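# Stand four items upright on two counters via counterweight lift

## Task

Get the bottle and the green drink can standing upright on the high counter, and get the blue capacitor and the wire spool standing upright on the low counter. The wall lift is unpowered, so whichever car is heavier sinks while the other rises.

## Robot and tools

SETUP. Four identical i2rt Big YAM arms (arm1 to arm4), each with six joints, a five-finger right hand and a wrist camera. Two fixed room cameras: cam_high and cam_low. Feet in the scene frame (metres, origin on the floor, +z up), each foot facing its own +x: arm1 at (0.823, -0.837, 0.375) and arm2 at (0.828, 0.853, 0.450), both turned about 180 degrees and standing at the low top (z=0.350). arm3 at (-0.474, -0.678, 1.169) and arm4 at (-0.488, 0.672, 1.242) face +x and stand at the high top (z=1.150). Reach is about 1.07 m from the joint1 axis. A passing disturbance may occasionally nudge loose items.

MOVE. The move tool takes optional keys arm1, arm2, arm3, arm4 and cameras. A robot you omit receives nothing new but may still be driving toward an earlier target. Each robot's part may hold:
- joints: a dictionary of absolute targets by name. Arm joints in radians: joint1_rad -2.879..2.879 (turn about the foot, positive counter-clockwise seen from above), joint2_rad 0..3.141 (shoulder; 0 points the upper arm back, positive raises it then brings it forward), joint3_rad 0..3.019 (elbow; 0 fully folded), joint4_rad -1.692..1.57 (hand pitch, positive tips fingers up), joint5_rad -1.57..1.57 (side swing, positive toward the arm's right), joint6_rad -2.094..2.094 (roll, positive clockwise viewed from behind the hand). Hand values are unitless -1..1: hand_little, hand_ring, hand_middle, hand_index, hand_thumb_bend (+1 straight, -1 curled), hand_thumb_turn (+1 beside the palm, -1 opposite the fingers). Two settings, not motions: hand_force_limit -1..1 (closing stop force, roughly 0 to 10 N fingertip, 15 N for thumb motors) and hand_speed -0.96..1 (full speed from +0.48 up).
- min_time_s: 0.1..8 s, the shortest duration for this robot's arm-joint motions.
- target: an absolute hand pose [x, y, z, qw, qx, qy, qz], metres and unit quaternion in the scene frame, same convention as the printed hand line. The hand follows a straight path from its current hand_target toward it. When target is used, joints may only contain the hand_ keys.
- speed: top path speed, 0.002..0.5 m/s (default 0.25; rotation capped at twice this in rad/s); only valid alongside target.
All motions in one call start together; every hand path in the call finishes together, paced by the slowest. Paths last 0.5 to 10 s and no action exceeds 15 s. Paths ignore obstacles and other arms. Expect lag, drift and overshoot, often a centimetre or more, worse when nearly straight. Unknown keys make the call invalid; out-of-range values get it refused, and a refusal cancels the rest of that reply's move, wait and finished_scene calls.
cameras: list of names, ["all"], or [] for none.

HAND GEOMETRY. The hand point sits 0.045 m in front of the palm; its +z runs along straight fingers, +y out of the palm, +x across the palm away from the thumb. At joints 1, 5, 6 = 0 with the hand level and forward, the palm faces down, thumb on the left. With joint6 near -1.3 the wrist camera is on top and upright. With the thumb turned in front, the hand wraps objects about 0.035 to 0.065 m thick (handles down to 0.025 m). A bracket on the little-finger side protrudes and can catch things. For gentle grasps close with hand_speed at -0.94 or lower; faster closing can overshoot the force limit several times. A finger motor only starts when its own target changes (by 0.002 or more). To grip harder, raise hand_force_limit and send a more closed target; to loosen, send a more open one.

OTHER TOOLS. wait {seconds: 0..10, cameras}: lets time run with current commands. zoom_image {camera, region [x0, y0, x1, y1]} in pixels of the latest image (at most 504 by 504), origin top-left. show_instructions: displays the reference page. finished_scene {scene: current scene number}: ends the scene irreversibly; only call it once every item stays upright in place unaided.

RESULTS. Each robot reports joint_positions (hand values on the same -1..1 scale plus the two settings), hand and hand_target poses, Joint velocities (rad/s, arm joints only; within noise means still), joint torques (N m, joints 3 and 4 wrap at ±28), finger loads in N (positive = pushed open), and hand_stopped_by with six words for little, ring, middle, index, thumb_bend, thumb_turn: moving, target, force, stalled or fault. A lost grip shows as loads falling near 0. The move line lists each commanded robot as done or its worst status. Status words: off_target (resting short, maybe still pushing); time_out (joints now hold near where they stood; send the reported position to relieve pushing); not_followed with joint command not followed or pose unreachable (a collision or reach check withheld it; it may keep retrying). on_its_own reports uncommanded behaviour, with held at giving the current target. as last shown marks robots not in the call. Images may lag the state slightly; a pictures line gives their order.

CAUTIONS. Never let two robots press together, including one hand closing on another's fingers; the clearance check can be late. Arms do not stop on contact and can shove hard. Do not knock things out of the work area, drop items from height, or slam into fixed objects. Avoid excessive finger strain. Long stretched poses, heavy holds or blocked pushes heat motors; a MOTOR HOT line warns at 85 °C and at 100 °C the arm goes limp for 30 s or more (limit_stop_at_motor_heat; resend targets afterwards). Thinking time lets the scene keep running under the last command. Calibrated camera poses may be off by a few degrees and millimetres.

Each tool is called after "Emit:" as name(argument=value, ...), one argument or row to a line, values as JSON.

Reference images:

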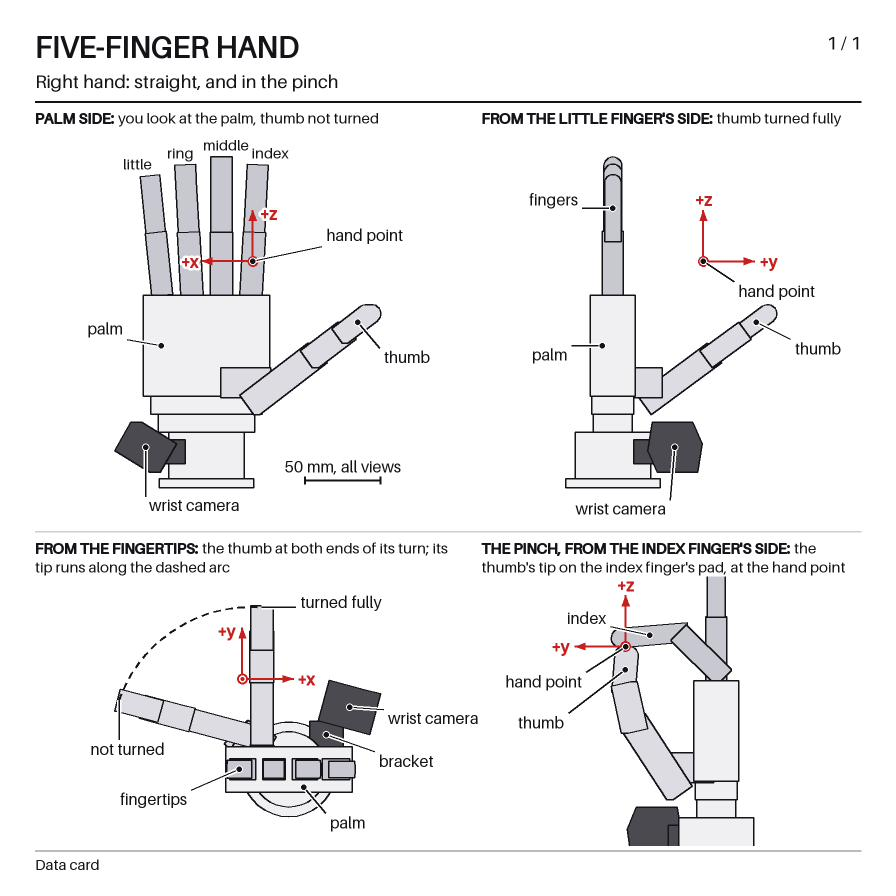

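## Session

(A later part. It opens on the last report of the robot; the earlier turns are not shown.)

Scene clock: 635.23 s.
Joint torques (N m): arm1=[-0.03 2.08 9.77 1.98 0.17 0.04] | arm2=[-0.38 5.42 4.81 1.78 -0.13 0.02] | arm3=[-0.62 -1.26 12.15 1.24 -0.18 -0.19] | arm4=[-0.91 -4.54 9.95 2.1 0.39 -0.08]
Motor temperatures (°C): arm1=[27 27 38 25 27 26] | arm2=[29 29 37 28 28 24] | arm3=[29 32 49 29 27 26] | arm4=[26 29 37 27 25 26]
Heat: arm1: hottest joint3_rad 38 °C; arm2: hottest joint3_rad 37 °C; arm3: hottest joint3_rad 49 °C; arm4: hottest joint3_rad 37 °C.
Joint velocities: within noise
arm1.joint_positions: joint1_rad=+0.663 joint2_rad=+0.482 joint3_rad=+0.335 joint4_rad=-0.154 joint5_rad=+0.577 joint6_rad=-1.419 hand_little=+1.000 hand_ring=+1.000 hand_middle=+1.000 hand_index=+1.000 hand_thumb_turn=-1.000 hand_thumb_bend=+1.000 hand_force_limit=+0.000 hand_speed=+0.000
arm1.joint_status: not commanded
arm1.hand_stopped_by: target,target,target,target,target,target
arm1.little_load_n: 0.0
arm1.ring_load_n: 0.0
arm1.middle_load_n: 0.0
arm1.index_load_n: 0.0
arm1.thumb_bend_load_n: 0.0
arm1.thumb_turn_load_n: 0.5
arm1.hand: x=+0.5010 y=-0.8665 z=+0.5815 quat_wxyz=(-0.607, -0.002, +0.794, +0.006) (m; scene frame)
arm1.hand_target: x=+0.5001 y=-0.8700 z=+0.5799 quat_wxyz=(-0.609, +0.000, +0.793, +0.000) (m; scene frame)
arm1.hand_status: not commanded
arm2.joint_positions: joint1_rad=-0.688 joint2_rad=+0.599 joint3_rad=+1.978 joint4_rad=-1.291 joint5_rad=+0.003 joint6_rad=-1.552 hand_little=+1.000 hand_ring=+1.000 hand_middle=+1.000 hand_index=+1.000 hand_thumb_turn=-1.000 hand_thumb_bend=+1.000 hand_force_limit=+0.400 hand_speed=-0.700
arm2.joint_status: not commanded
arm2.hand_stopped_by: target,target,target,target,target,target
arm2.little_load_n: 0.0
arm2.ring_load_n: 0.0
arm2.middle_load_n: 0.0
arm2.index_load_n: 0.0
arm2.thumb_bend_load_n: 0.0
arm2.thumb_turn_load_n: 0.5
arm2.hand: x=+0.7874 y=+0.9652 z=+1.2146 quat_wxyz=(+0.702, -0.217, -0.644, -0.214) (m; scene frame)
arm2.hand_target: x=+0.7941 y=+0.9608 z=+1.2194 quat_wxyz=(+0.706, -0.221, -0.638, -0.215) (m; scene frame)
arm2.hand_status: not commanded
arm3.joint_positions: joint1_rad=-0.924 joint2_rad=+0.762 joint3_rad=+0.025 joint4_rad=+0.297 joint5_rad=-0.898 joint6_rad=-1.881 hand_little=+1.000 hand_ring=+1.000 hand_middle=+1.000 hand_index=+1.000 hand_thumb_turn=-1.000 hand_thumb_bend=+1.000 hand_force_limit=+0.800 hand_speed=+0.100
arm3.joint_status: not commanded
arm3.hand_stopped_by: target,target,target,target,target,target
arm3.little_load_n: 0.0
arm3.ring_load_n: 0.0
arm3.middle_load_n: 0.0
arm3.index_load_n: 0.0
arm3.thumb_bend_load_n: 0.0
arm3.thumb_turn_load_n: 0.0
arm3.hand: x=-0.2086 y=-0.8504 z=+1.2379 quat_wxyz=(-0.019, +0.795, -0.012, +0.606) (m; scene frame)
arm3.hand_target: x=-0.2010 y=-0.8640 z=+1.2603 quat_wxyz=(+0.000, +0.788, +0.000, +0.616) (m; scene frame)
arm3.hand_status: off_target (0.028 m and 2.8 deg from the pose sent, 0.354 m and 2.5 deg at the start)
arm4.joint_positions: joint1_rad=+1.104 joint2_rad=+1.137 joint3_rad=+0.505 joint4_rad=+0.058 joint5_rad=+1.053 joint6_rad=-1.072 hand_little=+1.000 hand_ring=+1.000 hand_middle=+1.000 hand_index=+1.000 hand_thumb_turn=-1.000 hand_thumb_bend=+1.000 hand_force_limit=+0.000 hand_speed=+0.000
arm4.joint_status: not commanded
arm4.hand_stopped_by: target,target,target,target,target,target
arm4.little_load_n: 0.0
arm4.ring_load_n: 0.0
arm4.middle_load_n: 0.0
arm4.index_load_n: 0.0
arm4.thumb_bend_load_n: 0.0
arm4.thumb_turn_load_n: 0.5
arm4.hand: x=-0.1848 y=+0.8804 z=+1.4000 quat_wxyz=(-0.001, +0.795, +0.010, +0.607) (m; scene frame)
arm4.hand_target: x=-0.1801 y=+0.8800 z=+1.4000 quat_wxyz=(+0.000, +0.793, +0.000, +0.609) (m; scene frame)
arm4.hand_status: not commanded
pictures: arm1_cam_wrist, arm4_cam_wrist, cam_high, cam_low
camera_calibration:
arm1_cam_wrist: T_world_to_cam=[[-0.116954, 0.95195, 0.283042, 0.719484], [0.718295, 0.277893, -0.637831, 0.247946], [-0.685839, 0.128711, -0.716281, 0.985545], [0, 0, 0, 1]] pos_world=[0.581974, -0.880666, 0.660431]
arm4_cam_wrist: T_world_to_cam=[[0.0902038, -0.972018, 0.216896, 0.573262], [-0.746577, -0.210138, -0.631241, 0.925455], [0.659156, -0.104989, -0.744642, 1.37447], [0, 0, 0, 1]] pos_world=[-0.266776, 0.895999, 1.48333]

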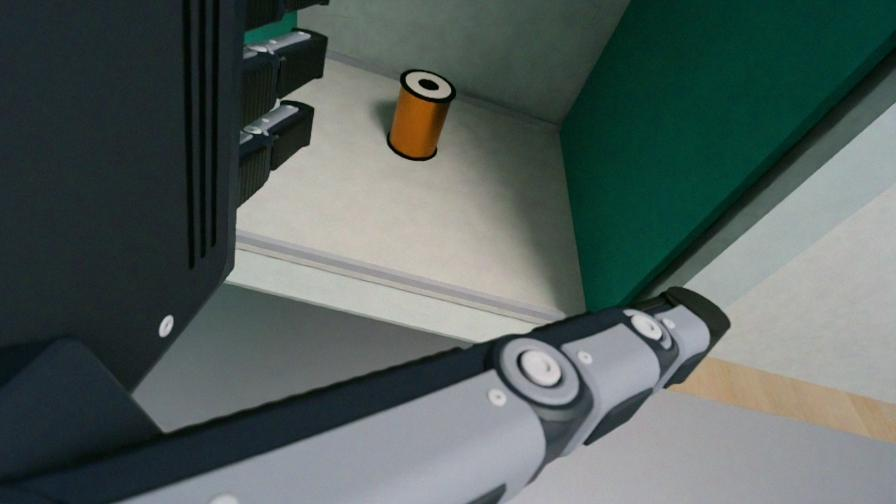

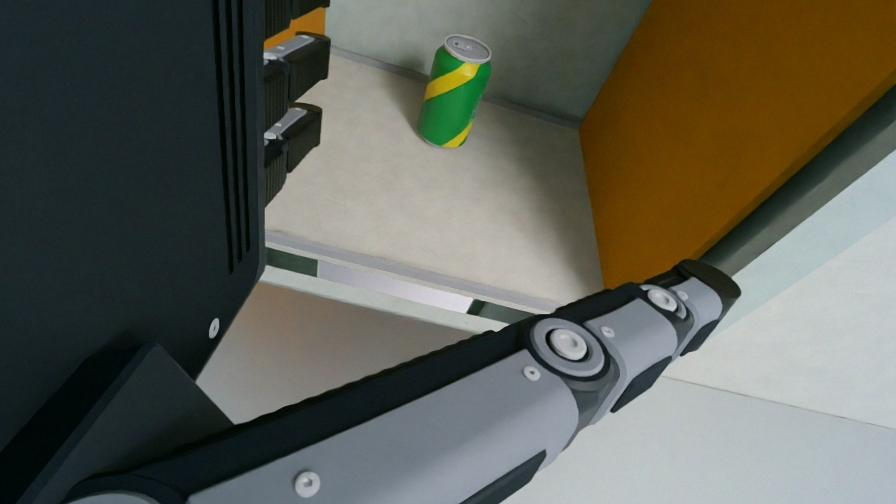

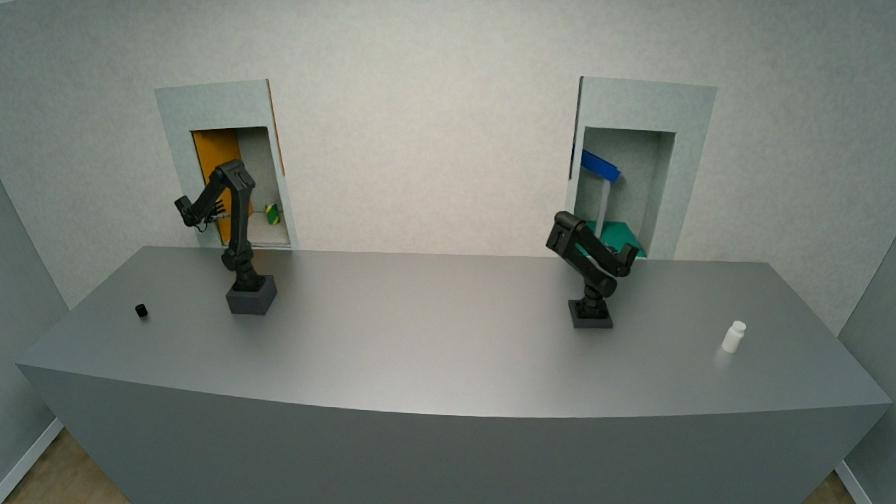

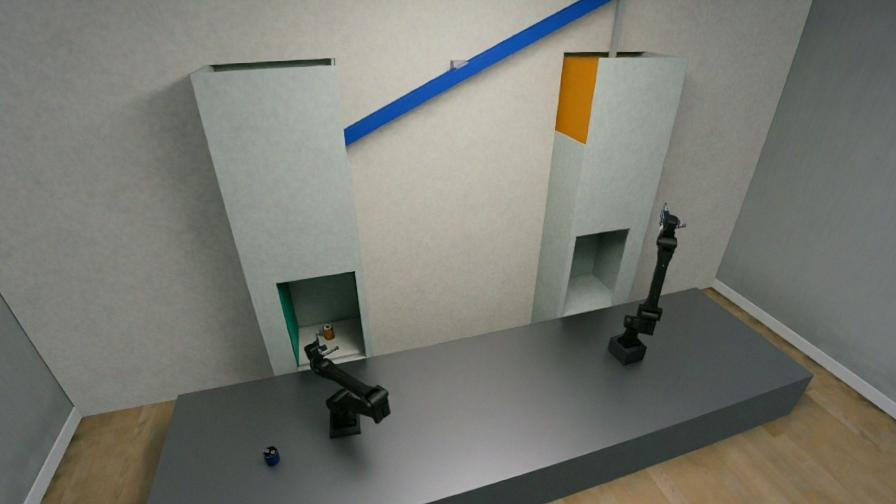

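Emit:
move(
  arm4={"target": [0.14, 0.860, 1.33, 0, 0.79336, 0, 0.60876], "speed": 0.15},
  arm1={"target": [0.22, -0.878, 0.50, 0.60876, 0, -0.79336, 0], "speed": 0.15},
  arm3={"target": [-0.24, -0.86, 1.32, 0, 0.788, 0, 0.616], "speed": 0.15},
  cameras=["arm4_cam_wrist","arm1_cam_wrist"],
)

Scene clock: 671.43 s.
Joint torques (N m): arm1=[-2.02 -9.64 10.78 2.1 -0.07 -0.18] | arm2=[-0.38 5.36 4.77 1.78 -0.12 0.03] | arm3=[-0.97 0.32 14.67 1.17 -0.62 -0.19] | arm4=[-0.44 -13.51 12.44 2.25 0.05 -0.24]
Motor temperatures (°C): arm1=[27 27 38 25 27 26] | arm2=[29 29 36 28 28 24] | arm3=[29 32 50 29 27 26] | arm4=[26 29 38 27 25 26]
Heat: arm1: hottest joint3_rad 38 °C; arm2: hottest joint3_rad 36 °C; arm3: hottest joint3_rad 50 °C; arm4: hottest joint3_rad 38 °C.
move: arm1 off_target; arm3 off_target; arm4 off_target
Joint velocities: within noise
arm1.joint_positions: joint1_rad=+0.327 joint2_rad=+1.571 joint3_rad=+0.737 joint4_rad=+0.545 joint5_rad=+0.235 joint6_rad=-1.503 hand_little=+1.000 hand_ring=+1.000 hand_middle=+1.000 hand_index=+1.000 hand_thumb_turn=-1.000 hand_thumb_bend=+1.000 hand_force_limit=+0.000 hand_speed=+0.000
arm1.joint_status: not commanded
arm1.hand_stopped_by: target,target,target,target,target,target
arm1.little_load_n: 0.0
arm1.ring_load_n: 0.0
arm1.middle_load_n: 0.0
arm1.index_load_n: 0.0
arm1.thumb_bend_load_n: 0.0
arm1.thumb_turn_load_n: 0.0
arm1.hand: x=+0.2379 y=-0.8828 z=+0.4887 quat_wxyz=(-0.596, -0.003, +0.803, -0.004) (m; scene frame)
arm1.hand_target: x=+0.2211 y=-0.8777 z=+0.5003 quat_wxyz=(-0.609, +0.000, +0.793, +0.000) (m; scene frame)
arm1.hand_status: off_target (0.022 m and 2.0 deg from the pose sent, 0.293 m and 0.7 deg at the start)
arm2: as last shown
arm2.thumb_turn_load_n: 0.0
arm3.joint_positions: joint1_rad=-1.134 joint2_rad=+0.378 joint3_rad=+0.148 joint4_rad=-0.368 joint5_rad=-1.083 joint6_rad=-2.057 hand_little=+1.000 hand_ring=+1.000 hand_middle=+1.000 hand_index=+1.000 hand_thumb_turn=-1.000 hand_thumb_bend=+1.000 hand_force_limit=+0.800 hand_speed=+0.100
arm3.joint_status: not commanded
arm3.hand_stopped_by: target,target,target,target,target,target
arm3.little_load_n: 0.0
arm3.ring_load_n: 0.0
arm3.middle_load_n: 0.0
arm3.index_load_n: 0.0
arm3.thumb_bend_load_n: 0.0
arm3.thumb_turn_load_n: 0.0
arm3.hand: x=-0.2419 y=-0.8503 z=+1.2891 quat_wxyz=(-0.023, +0.795, -0.017, +0.607) (m; scene frame)
arm3.hand_target: x=-0.2393 y=-0.8595 z=+1.3194 quat_wxyz=(+0.000, +0.788, +0.000, +0.616) (m; scene frame)
arm3.hand_status: off_target (0.032 m and 3.5 deg from the pose sent, 0.088 m and 2.9 deg at the start)
arm4.joint_positions: joint1_rad=+0.484 joint2_rad=+1.828 joint3_rad=+0.944 joint4_rad=+0.542 joint5_rad=+0.490 joint6_rad=-1.414 hand_little=+1.000 hand_ring=+1.000 hand_middle=+1.000 hand_index=+1.000 hand_thumb_turn=-1.000 hand_thumb_bend=+1.000 hand_force_limit=+0.000 hand_speed=+0.000
arm4.joint_status: not commanded
arm4.hand_stopped_by: target,target,target,target,target,target
arm4.little_load_n: 0.0
arm4.ring_load_n: 0.0
arm4.middle_load_n: 0.0
arm4.index_load_n: 0.0
arm4.thumb_bend_load_n: 0.0
arm4.thumb_turn_load_n: 0.0
arm4.hand: x=+0.1197 y=+0.8562 z=+1.3188 quat_wxyz=(+0.001, +0.803, +0.004, +0.596) (m; scene frame)
arm4.hand_target: x=+0.1387 y=+0.8595 z=+1.3303 quat_wxyz=(+0.000, +0.793, +0.000, +0.609) (m; scene frame)
arm4.hand_status: off_target (0.023 m and 2.0 deg from the pose sent, 0.333 m and 1.1 deg at the start)
pictures: arm1_cam_wrist, arm4_cam_wrist
camera_calibration:
arm1_cam_wrist: T_world_to_cam=[[-0.137188, 0.954287, 0.265548, 0.745922], [0.733071, 0.278107, -0.620696, 0.370499], [-0.666173, 0.109514, -0.737713, 0.729629], [0, 0, 0, 1]] pos_world=[0.316788, -0.894766, 0.570146]
arm4_cam_wrist: T_world_to_cam=[[0.0847754, -0.973945, 0.210345, 0.5508], [-0.766498, -0.198626, -0.610761, 1.06204], [0.636627, -0.109452, -0.763365, 1.14194], [0, 0, 0, 1]] pos_world=[0.0403619, 0.872384, 1.40451]

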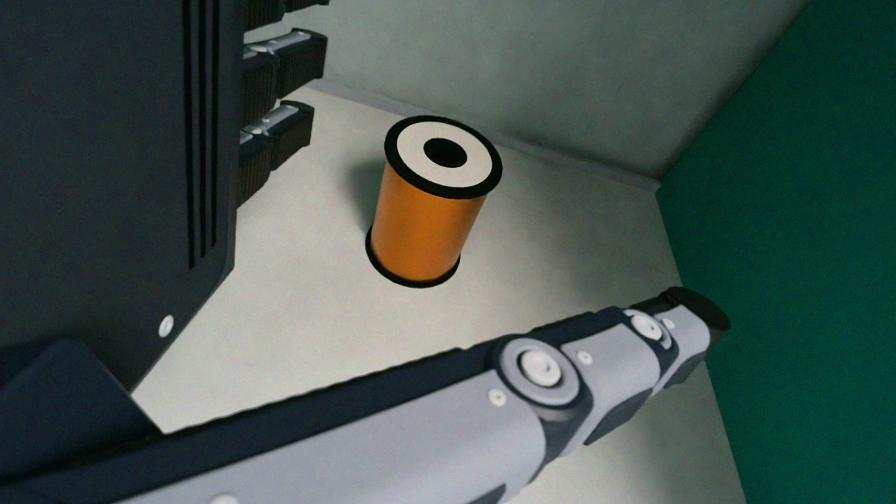

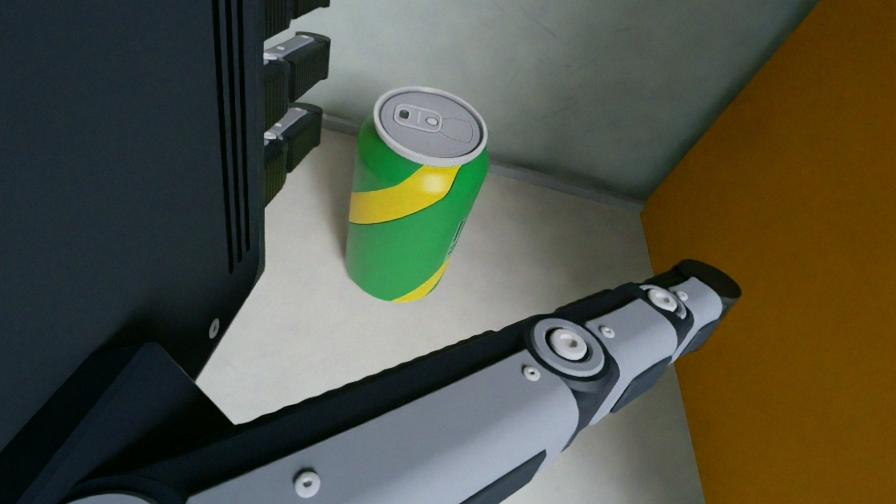

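Emit:
move(
  arm4={"target": [0.19, 0.862, 1.265, 0, 0.79336, 0, 0.60876], "speed": 0.12},
  arm1={"target": [0.165, -0.871, 0.445, 0.60876, 0, -0.79336, 0], "speed": 0.12},
  cameras=["arm4_cam_wrist","arm1_cam_wrist"],
)

Emit:
move(
  arm4={"target": [0.256, 0.861, 1.221, 0, 0.79336, 0, 0.60876], "speed": 0.1},
  arm1={"target": [0.097, -0.871, 0.403, 0.60876, 0, -0.79336, 0], "speed": 0.1},
  cameras=["arm4_cam_wrist","arm1_cam_wrist"],
)

Scene clock: 694.70 s.
Joint torques (N m): arm1=[-1.9 -12.45 9.77 2.1 -0.08 -0.18] | arm2=[-0.26 5.36 4.81 1.78 -0.13 0.02] | arm3=[-0.91 0.03 14.69 1.03 -0.62 -0.16] | arm4=[-1.2 -16.09 11.54 2.63 0.04 -0.27]
Motor temperatures (°C): arm1=[27 28 37 25 27 26] | arm2=[29 29 36 28 28 24] | arm3=[29 32 54 29 28 26] | arm4=[26 30 41 27 25 27]
Heat: arm1: hottest joint3_rad 37 °C; arm2: hottest joint3_rad 36 °C; arm3: hottest joint3_rad 54 °C; arm4: hottest joint3_rad 41 °C.
move: arm1 off_target; arm4 off_target
Joint velocities: within noise
arm1.joint_positions: joint1_rad=+0.285 joint2_rad=+1.802 joint3_rad=+0.864 joint4_rad=+0.656 joint5_rad=+0.195 joint6_rad=-1.514 hand_little=+1.000 hand_ring=+1.000 hand_middle=+1.000 hand_index=+1.000 hand_thumb_turn=-1.000 hand_thumb_bend=+1.000 hand_force_limit=+0.000 hand_speed=+0.000
arm1.joint_status: not commanded
arm1.hand_stopped_by: target,target,target,target,target,target
arm1.little_load_n: 0.0
arm1.ring_load_n: 0.0
arm1.middle_load_n: 0.0
arm1.index_load_n: 0.0
arm1.thumb_bend_load_n: 0.0
arm1.thumb_turn_load_n: 0.0
arm1.hand: x=+0.1813 y=-0.8776 z=+0.4377 quat_wxyz=(-0.597, -0.003, +0.802, -0.005) (m; scene frame)
arm1.hand_target: x=+0.1660 y=-0.8707 z=+0.4452 quat_wxyz=(-0.609, +0.000, +0.793, +0.000) (m; scene frame)
arm1.hand_status: off_target (0.019 m and 1.8 deg from the pose sent, 0.086 m and 2.0 deg at the start)
arm2, arm3: as last shown
arm3.joint_positions: joint1_rad=-1.135 joint2_rad=+0.378 joint3_rad=+0.148 joint4_rad=-0.369 joint5_rad=-1.083 joint6_rad=-2.058 hand_little=+1.000 hand_ring=+1.000 hand_middle=+1.000 hand_index=+1.000 hand_thumb_turn=-1.000 hand_thumb_bend=+1.000 hand_force_limit=+0.800 hand_speed=+0.100
arm3.hand: x=-0.2420 y=-0.8503 z=+1.2890 quat_wxyz=(-0.023, +0.795, -0.017, +0.606) (m; scene frame)
arm3.hand_target: x=-0.2393 y=-0.8596 z=+1.3193 quat_wxyz=(+0.000, +0.788, +0.000, +0.616) (m; scene frame)
arm4.joint_positions: joint1_rad=+0.446 joint2_rad=+2.047 joint3_rad=+1.079 joint4_rad=+0.629 joint5_rad=+0.451 joint6_rad=-1.427 hand_little=+1.000 hand_ring=+1.000 hand_middle=+1.000 hand_index=+1.000 hand_thumb_turn=-1.000 hand_thumb_bend=+1.000 hand_force_limit=+0.000 hand_speed=+0.000
arm4.joint_status: not commanded
arm4.hand_stopped_by: target,target,target,target,target,target
arm4.little_load_n: 0.0
arm4.ring_load_n: 0.0
arm4.middle_load_n: 0.0
arm4.index_load_n: 0.0
arm4.thumb_bend_load_n: 0.0
arm4.thumb_turn_load_n: 0.0
arm4.hand: x=+0.1699 y=+0.8620 z=+1.2560 quat_wxyz=(+0.000, +0.804, +0.005, +0.594) (m; scene frame)
arm4.hand_target: x=+0.1888 y=+0.8617 z=+1.2657 quat_wxyz=(+0.000, +0.793, +0.000, +0.609) (m; scene frame)
arm4.hand_status: off_target (0.022 m and 2.2 deg from the pose sent, 0.089 m and 1.9 deg at the start)
pictures: arm1_cam_wrist, arm4_cam_wrist
camera_calibration:
arm1_cam_wrist: T_world_to_cam=[[-0.136044, 0.954923, 0.263845, 0.747795], [0.731027, 0.276506, -0.623814, 0.379217], [-0.668649, 0.108011, -0.735692, 0.652018], [0, 0, 0, 1]] pos_world=[0.260487, -0.889368, 0.518944]
arm4_cam_wrist: T_world_to_cam=[[0.0884141, -0.973641, 0.210255, 0.564569], [-0.768156, -0.201026, -0.607886, 1.06201], [0.634129, -0.107763, -0.765681, 1.06445], [0, 0, 0, 1]] pos_world=[0.0908687, 0.877886, 1.34191]

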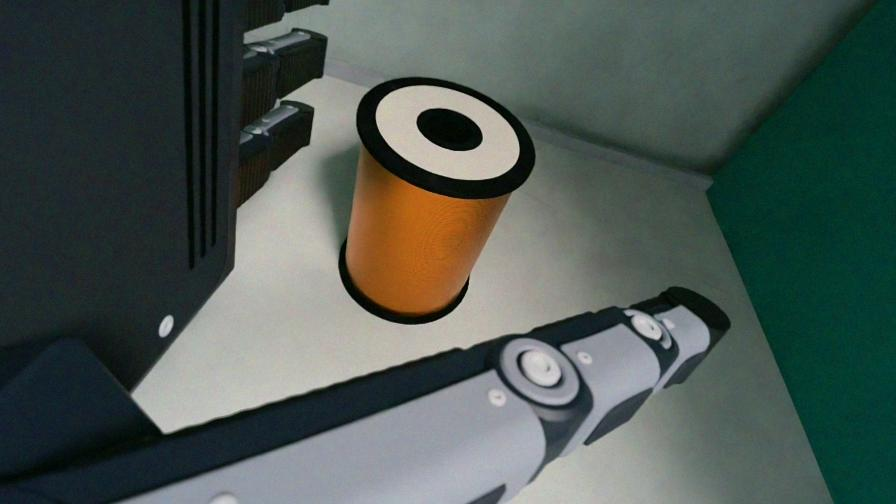

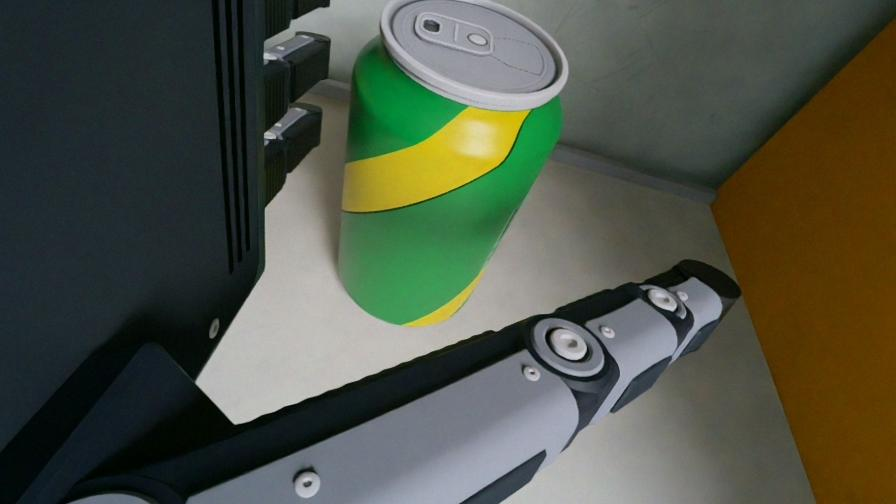

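Scene clock: 696.23 s.
Joint torques (N m): arm1=[-1.79 -15.09 10.03 1.89 -0.08 -0.18] | arm2=[-0.44 5.3 4.78 1.81 -0.13 0.03] | arm3=[-0.32 1.03 14.68 1.18 -0.61 -0.17] | arm4=[-0.79 -18.32 12.1 1.96 0 -0.25]
Motor temperatures (°C): arm1=[27 28 37 25 27 26] | arm2=[29 29 36 28 28 24] | arm3=[29 32 55 29 28 26] | arm4=[26 30 41 27 25 27]
Heat: arm1: hottest joint3_rad 37 °C; arm2: hottest joint3_rad 36 °C; arm3: hottest joint3_rad 55 °C; arm4: hottest joint3_rad 41 °C.
move: arm1 off_target; arm4 off_target
Joint velocities: within noise
arm1.joint_positions: joint1_rad=+0.260 joint2_rad=+2.006 joint3_rad=+1.064 joint4_rad=+0.666 joint5_rad=+0.171 joint6_rad=-1.520 hand_little=+1.000 hand_ring=+1.000 hand_middle=+1.000 hand_index=+1.000 hand_thumb_turn=-1.000 hand_thumb_bend=+1.000 hand_force_limit=+0.000 hand_speed=+0.000
arm1.joint_status: not commanded
arm1.hand_stopped_by: target,target,target,target,target,target
arm1.little_load_n: 0.0
arm1.ring_load_n: 0.0
arm1.middle_load_n: 0.0
arm1.index_load_n: 0.0
arm1.thumb_bend_load_n: 0.0
arm1.thumb_turn_load_n: 0.5
arm1.hand: x=+0.1130 y=-0.8787 z=+0.3990 quat_wxyz=(-0.599, -0.002, +0.801, -0.005) (m; scene frame)
arm1.hand_target: x=+0.0980 y=-0.8709 z=+0.4032 quat_wxyz=(-0.609, +0.000, +0.793, +0.000) (m; scene frame)
arm1.hand_status: off_target (0.018 m and 1.5 deg from the pose sent, 0.091 m and 1.8 deg at the start)
arm2, arm3: as last shown
arm4.joint_positions: joint1_rad=+0.397 joint2_rad=+2.230 joint3_rad=+1.283 joint4_rad=+0.632 joint5_rad=+0.404 joint6_rad=-1.443 hand_little=+1.000 hand_ring=+1.000 hand_middle=+1.000 hand_index=+1.000 hand_thumb_turn=-1.000 hand_thumb_bend=+1.000 hand_force_limit=+0.000 hand_speed=+0.000
arm4.joint_status: not commanded
arm4.hand_stopped_by: target,target,target,target,target,target
arm4.little_load_n: -0.5
arm4.ring_load_n: 0.0
arm4.middle_load_n: 0.0
arm4.index_load_n: 0.0
arm4.thumb_bend_load_n: 0.0
arm4.thumb_turn_load_n: 0.5
arm4.hand: x=+0.2368 y=+0.8632 z=+1.2173 quat_wxyz=(-0.003, +0.800, +0.002, +0.600) (m; scene frame)
arm4.hand_target: x=+0.2547 y=+0.8605 z=+1.2213 quat_wxyz=(+0.000, +0.793, +0.000, +0.609) (m; scene frame)
arm4.hand_status: off_target (0.020 m and 1.3 deg from the pose sent, 0.093 m and 2.2 deg at the start)
pictures: arm1_cam_wrist, arm4_cam_wrist
camera_calibration:
arm1_cam_wrist: T_world_to_cam=[[-0.134114, 0.955504, 0.262727, 0.750513], [0.727706, 0.274921, -0.628381, 0.406159], [-0.67265, 0.106913, -0.732197, 0.576071], [0, 0, 0, 1]] pos_world=[0.192584, -0.890369, 0.47984]
arm4_cam_wrist: T_world_to_cam=[[0.0845744, -0.975648, 0.202384, 0.580223], [-0.758583, -0.19474, -0.621794, 1.09938], [0.646064, -0.100937, -0.75658, 0.972741], [0, 0, 0, 1]] pos_world=[0.156445, 0.878372, 1.30212]

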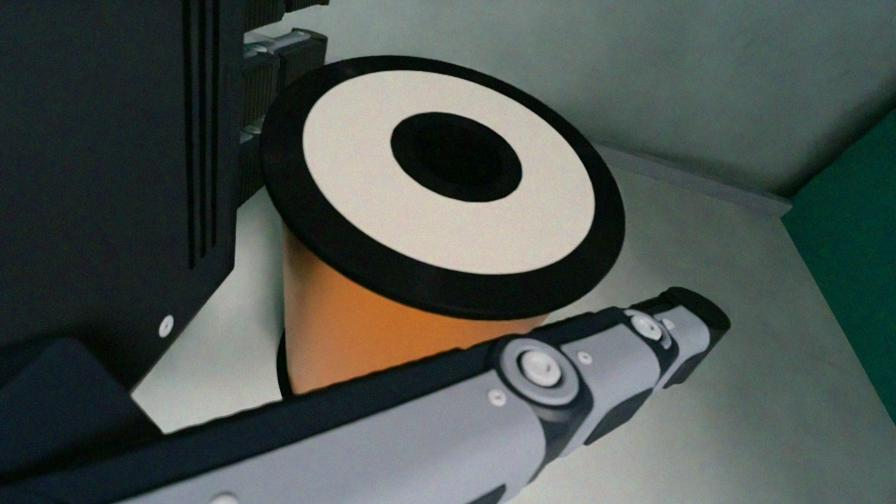

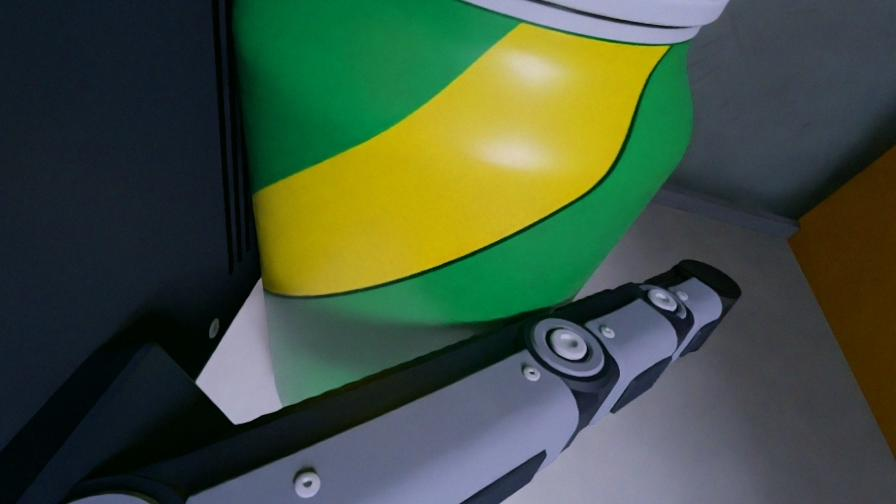

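Emit:
move(
  arm4={"joints": {"hand_thumb_bend": -1, "hand_force_limit": -0.5, "hand_speed": -0.9}},
  arm1={"joints": {"hand_thumb_bend": -1, "hand_force_limit": -0.5, "hand_speed": -0.9}},
)

Emit:
move(
  arm4={"joints": {"hand_ring": -1, "hand_middle": -1, "hand_index": -1, "hand_thumb_bend": -0.98, "hand_force_limit": 0.4, "hand_speed": -0.92}},
  arm1={"joints": {"hand_middle": -1, "hand_index": -1, "hand_thumb_bend": -0.98, "hand_force_limit": 0.8, "hand_speed": -0.92}},
  cameras=["arm4_cam_wrist","arm1_cam_wrist"],
)

Scene clock: 726.07 s.
Joint torques (N m): arm1=[-1.79 -15.15 10.03 1.89 -0.09 -0.13] | arm2=[-0.32 5.36 4.81 1.8 -0.13 0.01] | arm3=[-0.79 0.32 14.74 1.18 -0.59 -0.19] | arm4=[-0.91 -18.49 11.78 2 0.06 -0.18]
Motor temperatures (°C): arm1=[27 29 38 25 27 26] | arm2=[29 29 36 28 28 24] | arm3=[29 32 57 29 28 26] | arm4=[26 32 42 27 25 27]
Heat: arm1: hottest joint3_rad 38 °C; arm2: hottest joint3_rad 36 °C; arm3: hottest joint3_rad 57 °C; arm4: hottest joint3_rad 42 °C.
move: arm1 off_target; arm4 off_target
Joint velocities: within noise
arm1.joint_positions: joint1_rad=+0.259 joint2_rad=+2.006 joint3_rad=+1.064 joint4_rad=+0.666 joint5_rad=+0.171 joint6_rad=-1.525 hand_little=+1.000 hand_ring=+1.000 hand_middle=+1.000 hand_index=+1.000 hand_thumb_turn=-1.000 hand_thumb_bend=+0.691 hand_force_limit=-0.500 hand_speed=-0.900
arm1.joint_status: hand_thumb_bend off_target (ended at +0.691, target -1.000); the others done
arm1.hand_stopped_by: target,target,target,target,force,target
arm1.little_load_n: 0.0
arm1.ring_load_n: 0.0
arm1.middle_load_n: 0.0
arm1.index_load_n: 0.0
arm1.thumb_bend_load_n: 3.0
arm1.thumb_turn_load_n: 2.0
arm1.hand: x=+0.1129 y=-0.8782 z=+0.3990 quat_wxyz=(-0.599, -0.003, +0.801, -0.004) (m; scene frame)
arm1.hand_target: x=+0.0980 y=-0.8708 z=+0.4033 quat_wxyz=(-0.609, +0.000, +0.793, +0.000) (m; scene frame)
arm1.hand_status: not commanded
arm2, arm3: as last shown
arm4.joint_positions: joint1_rad=+0.397 joint2_rad=+2.231 joint3_rad=+1.289 joint4_rad=+0.632 joint5_rad=+0.402 joint6_rad=-1.449 hand_little=+1.000 hand_ring=+1.000 hand_middle=+1.000 hand_index=+1.000 hand_thumb_turn=-1.000 hand_thumb_bend=-0.920 hand_force_limit=-0.500 hand_speed=-0.900
arm4.joint_status: hand_thumb_bend off_target (ended at -0.920, target -1.000); the others done
arm4.hand_stopped_by: target,target,target,target,force,target
arm4.little_load_n: 0.0
arm4.ring_load_n: 0.0
arm4.middle_load_n: 0.0
arm4.index_load_n: 0.0
arm4.thumb_bend_load_n: 3.5
arm4.thumb_turn_load_n: 0.5
arm4.hand: x=+0.2389 y=+0.8644 z=+1.2193 quat_wxyz=(-0.003, +0.799, +0.005, +0.602) (m; scene frame)
arm4.hand_target: x=+0.2548 y=+0.8606 z=+1.2216 quat_wxyz=(+0.000, +0.793, +0.000, +0.609) (m; scene frame)
arm4.hand_status: not commanded
pictures: none

Scene clock: 735.47 s.
Joint torques (N m): arm1=[-1.85 -15.15 9.89 1.88 -0.07 -0.08] | arm2=[-0.32 5.42 4.83 1.81 -0.13 0.03] | arm3=[-0.85 0.44 14.78 1.11 -0.63 -0.16] | arm4=[-0.85 -18.55 11.32 1.84 0.27 -0.2]
Motor temperatures (°C): arm1=[27 29 39 25 27 26] | arm2=[29 29 36 28 28 24] | arm3=[29 32 58 29 28 26] | arm4=[26 32 42 27 25 27]
Heat: arm1: hottest joint3_rad 39 °C; arm2: hottest joint3_rad 36 °C; arm3: hottest joint3_rad 58 °C; arm4: hottest joint3_rad 42 °C.
move: arm1 off_target; arm4 off_target
Joint velocities: within noise
arm1.joint_positions: joint1_rad=+0.259 joint2_rad=+2.007 joint3_rad=+1.066 joint4_rad=+0.666 joint5_rad=+0.171 joint6_rad=-1.532 hand_little=+1.000 hand_ring=+1.000 hand_middle=-0.020 hand_index=+0.158 hand_thumb_turn=-1.000 hand_thumb_bend=+0.616 hand_force_limit=+0.800 hand_speed=-0.920
arm1.joint_status: hand_middle off_target (ended at -0.020, target -1.000); hand_index off_target (ended at +0.158, target -1.000); hand_thumb_bend off_target (ended at +0.616, target -0.980); the others done
arm1.hand_stopped_by: target,target,force,force,force,target
arm1.little_load_n: 0.0
arm1.ring_load_n: 0.0
arm1.middle_load_n: 10.0
arm1.index_load_n: 4.5
arm1.thumb_bend_load_n: 18.5
arm1.thumb_turn_load_n: 3.0
arm1.hand: x=+0.1122 y=-0.8779 z=+0.3996 quat_wxyz=(-0.599, -0.006, +0.800, -0.002) (m; scene frame)
arm1.hand_target: x=+0.0980 y=-0.8707 z=+0.4032 quat_wxyz=(-0.609, +0.000, +0.793, +0.000) (m; scene frame)
arm1.hand_status: not commanded
arm2, arm3: as last shown
arm2.ring_load_n: -0.5
arm3.thumb_turn_load_n: 0.5
arm4.joint_positions: joint1_rad=+0.397 joint2_rad=+2.231 joint3_rad=+1.294 joint4_rad=+0.632 joint5_rad=+0.397 joint6_rad=-1.449 hand_little=+1.000 hand_ring=-1.000 hand_middle=+0.501 hand_index=-0.150 hand_thumb_turn=-1.000 hand_thumb_bend=-0.936 hand_force_limit=+0.400 hand_speed=-0.920
arm4.joint_status: hand_middle off_target (ended at +0.501, target -1.000); hand_index off_target (ended at -0.150, target -1.000); hand_thumb_bend off_target (ended at -0.936, target -0.980); the others done
arm4.hand_stopped_by: target,target,force,force,force,target
arm4.little_load_n: 0.0
arm4.ring_load_n: 0.0
arm4.middle_load_n: 6.0
arm4.index_load_n: 6.5
arm4.thumb_bend_load_n: 12.0
arm4.thumb_turn_load_n: 9.5
arm4.hand: x=+0.2413 y=+0.8663 z=+1.2216 quat_wxyz=(-0.006, +0.797, +0.005, +0.604) (m; scene frame)
arm4.hand_target: x=+0.2547 y=+0.8605 z=+1.2215 quat_wxyz=(+0.000, +0.793, +0.000, +0.609) (m; scene frame)
arm4.hand_status: not commanded
pictures: arm1_cam_wrist, arm4_cam_wrist
camera_calibration:
arm1_cam_wrist: T_world_to_cam=[[-0.136487, 0.952129, 0.273536, 0.742469], [0.726714, 0.283884, -0.625537, 0.413696], [-0.673245, 0.113405, -0.730672, 0.581043], [0, 0, 0, 1]] pos_world=[0.191883, -0.890261, 0.480241]
arm4_cam_wrist: T_world_to_cam=[[0.0916383, -0.974947, 0.202683, 0.579379], [-0.751528, -0.201247, -0.628256, 1.11792], [0.653306, -0.0947494, -0.751142, 0.959758], [0, 0, 0, 1]] pos_world=[0.160036, 0.880778, 1.30582]

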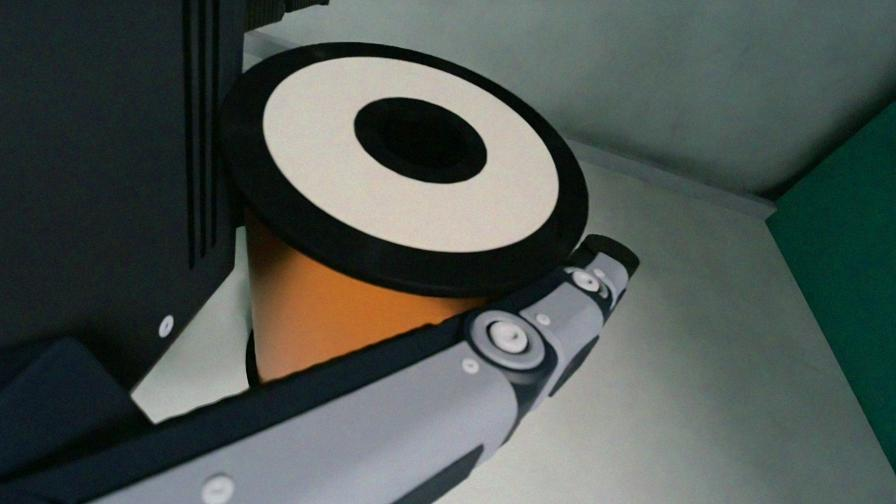

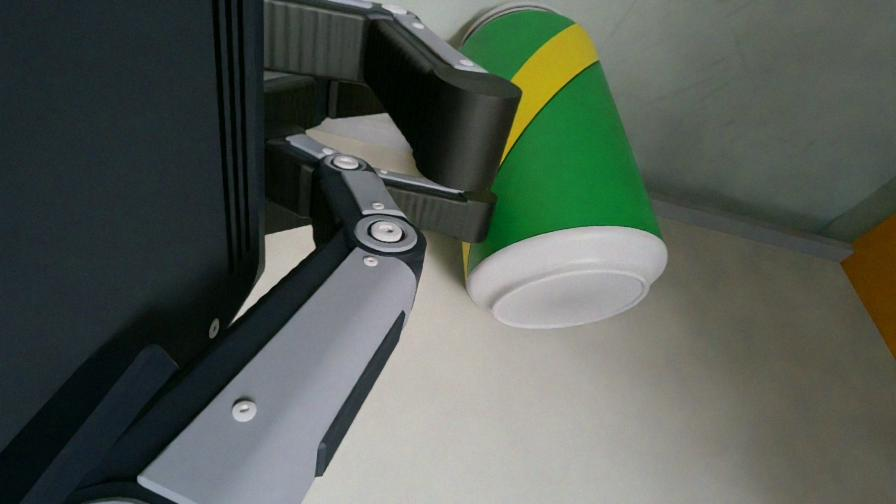

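Emit:
move(
  arm4={"joints": {"hand_ring": 1, "hand_middle": 1, "hand_index": 1, "hand_thumb_bend": 1, "hand_speed": -0.8}},
  cameras=["arm4_cam_wrist","cam_high"],
)

Scene clock: 751.97 s.
Joint torques (N m): arm1=[-1.79 -15.21 9.88 1.89 -0.08 -0.07] | arm2=[-0.38 5.3 4.81 1.77 -0.12 0.02] | arm3=[-0.91 0.62 14.72 1.17 -0.6 -0.17] | arm4=[-0.79 -18.73 11.21 1.92 0.11 -0.18]
Motor temperatures (°C): arm1=[27 30 40 25 27 26] | arm2=[29 29 36 28 28 24] | arm3=[29 32 58 29 28 26] | arm4=[26 32 42 27 25 27]
Heat: arm1: hottest joint3_rad 40 °C; arm2: hottest joint3_rad 36 °C; arm3: hottest joint3_rad 58 °C; arm4: hottest joint3_rad 42 °C.
move: arm4 done
Joint velocities: within noise
arm1, arm2, arm3: as last shown
arm1.index_load_n: 5.0
arm2.ring_load_n: 0.0
arm3.index_load_n: -0.5
arm4.joint_positions: joint1_rad=+0.397 joint2_rad=+2.231 joint3_rad=+1.294 joint4_rad=+0.632 joint5_rad=+0.400 joint6_rad=-1.449 hand_little=+1.000 hand_ring=+1.000 hand_middle=+1.000 hand_index=+1.000 hand_thumb_turn=-1.000 hand_thumb_bend=+1.000 hand_force_limit=+0.400 hand_speed=-0.800
arm4.joint_status: all done
arm4.hand_stopped_by: target,target,target,target,target,target
arm4.little_load_n: 0.0
arm4.ring_load_n: 0.0
arm4.middle_load_n: 0.0
arm4.index_load_n: 0.0
arm4.thumb_bend_load_n: 0.0
arm4.thumb_turn_load_n: 0.0
arm4.hand: x=+0.2411 y=+0.8656 z=+1.2218 quat_wxyz=(-0.005, +0.797, +0.004, +0.604) (m; scene frame)
arm4.hand_target: x=+0.2547 y=+0.8605 z=+1.2215 quat_wxyz=(+0.000, +0.793, +0.000, +0.609) (m; scene frame)
arm4.hand_status: not commanded
pictures: arm4_cam_wrist, cam_high
camera_calibration:
arm4_cam_wrist: T_world_to_cam=[[0.0880322, -0.975073, 0.203676, 0.578367], [-0.752002, -0.199146, -0.628358, 1.11618], [0.653256, -0.0978488, -0.750788, 0.962137], [0, 0, 0, 1]] pos_world=[0.159934, 0.880376, 1.30592]

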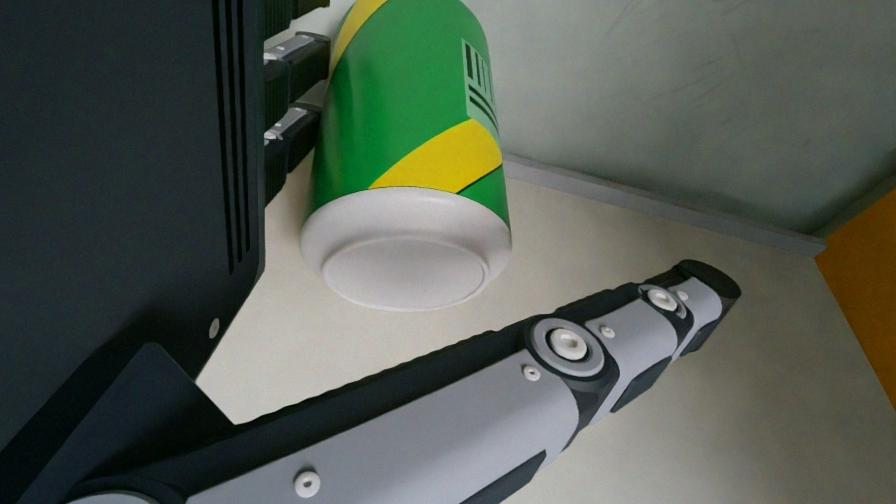

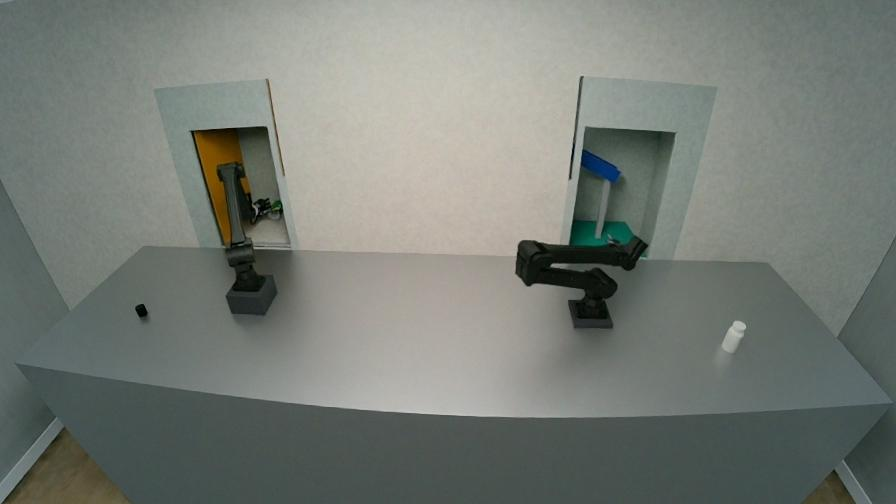

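Emit:
zoom_image(
  camera="cam_high",
  region=[190, 130, 310, 260],
)

Emit:
zoom_image(
  camera="arm4_cam_wrist",
  region=[250, 0, 600, 340],
)

Scaled by 3.877 from the camera's 896x504 image, which has a finer 1280x720 frame.

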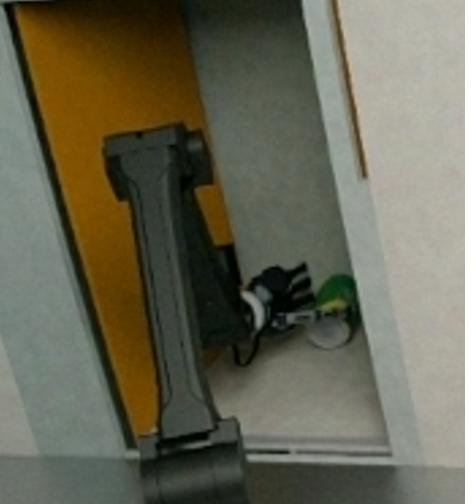

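Scaled by 1.440 from the camera's 896x504 image, which has a finer 1280x720 frame.

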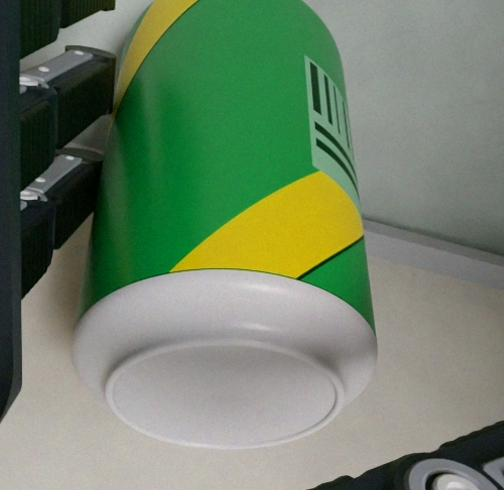

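Emit:
move(
  arm4={"target": [0.165, 0.868, 1.225, 0, 0.78803, 0, 0.61567], "speed": 0.1},
  arm3={"joints": {"joint2_rad": 0.6, "joint3_rad": 2.0, "joint4_rad": -1.3, "joint5_rad": 0, "joint6_rad": -1.55}, "min_time_s": 4},
  cameras=["arm4_cam_wrist","cam_high"],
)

Scene clock: 940.77 s.
Joint torques (N m): arm1=[-1.79 -15.21 9.89 1.89 -0.08 -0.07] | arm2=[-0.21 5.36 4.77 1.81 -0.12 0.02] | arm3=[-0.5 8.18 4.94 1.65 0.19 0.02] | arm4=[0.91 -19.84 5.64 2.58 0.18 0]
Motor temperatures (°C): arm1=[27 31 41 25 27 26] | arm2=[29 28 36 28 28 24] | arm3=[29 31 61 28 29 26] | arm4=[26 35 42 27 25 27]
Heat: arm1: hottest joint3_rad 41 °C; arm2: hottest joint3_rad 36 °C; arm3: hottest joint3_rad 61 °C; arm4: hottest joint3_rad 42 °C.
move: arm3 done; arm4 done
Joint velocities: within noise
arm1, arm2: as last shown
arm1.middle_load_n: 10.5
arm1.index_load_n: 4.5
arm1.thumb_turn_load_n: 3.5
arm2.thumb_turn_load_n: 0.5
arm3.joint_positions: joint1_rad=-1.135 joint2_rad=+0.585 joint3_rad=+1.985 joint4_rad=-1.288 joint5_rad=-0.003 joint6_rad=-1.559 hand_little=+1.000 hand_ring=+1.000 hand_middle=+1.000 hand_index=+1.000 hand_thumb_turn=-1.000 hand_thumb_bend=+1.000 hand_force_limit=+0.800 hand_speed=+0.100
arm3.joint_status: all done
arm3.hand_stopped_by: target,target,target,target,target,target
arm3.little_load_n: 0.0
arm3.ring_load_n: 0.0
arm3.middle_load_n: 0.0
arm3.index_load_n: 0.0
arm3.thumb_bend_load_n: 0.0
arm3.thumb_turn_load_n: 0.5
arm3.hand: x=-0.4958 y=-0.7768 z=+1.9398 quat_wxyz=(+0.397, +0.560, -0.364, +0.630) (m; scene frame)
arm3.hand_target: x=-0.4954 y=-0.7797 z=+1.9404 quat_wxyz=(+0.396, +0.559, -0.371, +0.627) (m; scene frame)
arm3.hand_status: not commanded
arm4.joint_positions: joint1_rad=+0.456 joint2_rad=+2.155 joint3_rad=+1.080 joint4_rad=+0.770 joint5_rad=+0.480 joint6_rad=-1.449 hand_little=+1.000 hand_ring=+1.000 hand_middle=+1.000 hand_index=+1.000 hand_thumb_turn=-1.000 hand_thumb_bend=+1.000 hand_force_limit=+0.400 hand_speed=-0.800
arm4.joint_status: not commanded
arm4.hand_stopped_by: target,target,target,target,target,target
arm4.little_load_n: 0.0
arm4.ring_load_n: 0.0
arm4.middle_load_n: 0.0
arm4.index_load_n: 0.0
arm4.thumb_bend_load_n: 0.0
arm4.thumb_turn_load_n: 0.0
arm4.hand: x=+0.1679 y=+0.8624 z=+1.2171 quat_wxyz=(+0.009, +0.794, +0.004, +0.608) (m; scene frame)
arm4.hand_target: x=+0.1651 y=+0.8680 z=+1.2249 quat_wxyz=(+0.000, +0.788, +0.000, +0.616) (m; scene frame)
arm4.hand_status: done (0.010 m and 1.6 deg from the pose sent, 0.076 m and 1.9 deg at the start)
pictures: arm4_cam_wrist, cam_high
camera_calibration:
arm4_cam_wrist: T_world_to_cam=[[0.0690669, -0.971863, 0.225196, 0.556921], [-0.748757, -0.199669, -0.632056, 1.06189], [0.659236, -0.124963, -0.741479, 1.01727], [0, 0, 0, 1]] pos_world=[0.0860102, 0.880397, 1.30004]

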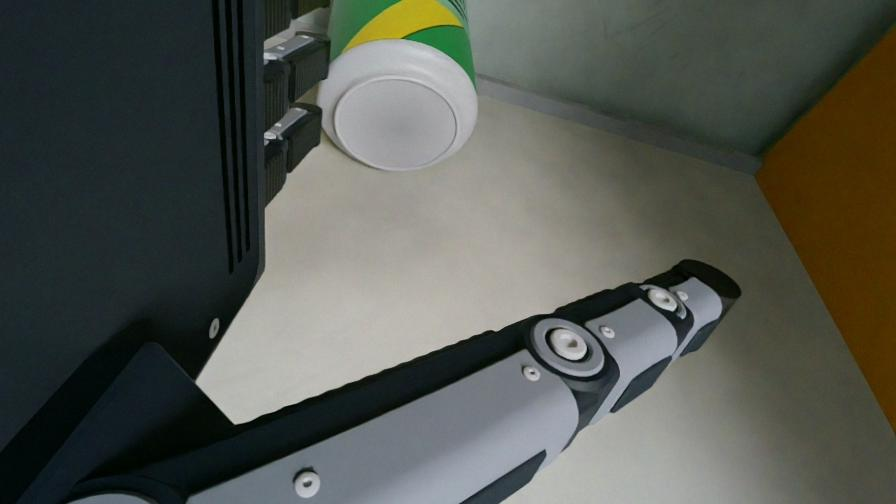

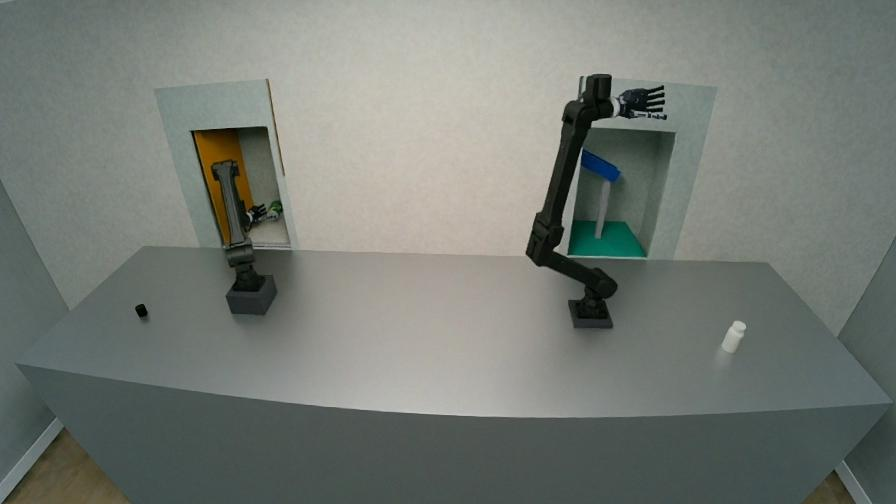

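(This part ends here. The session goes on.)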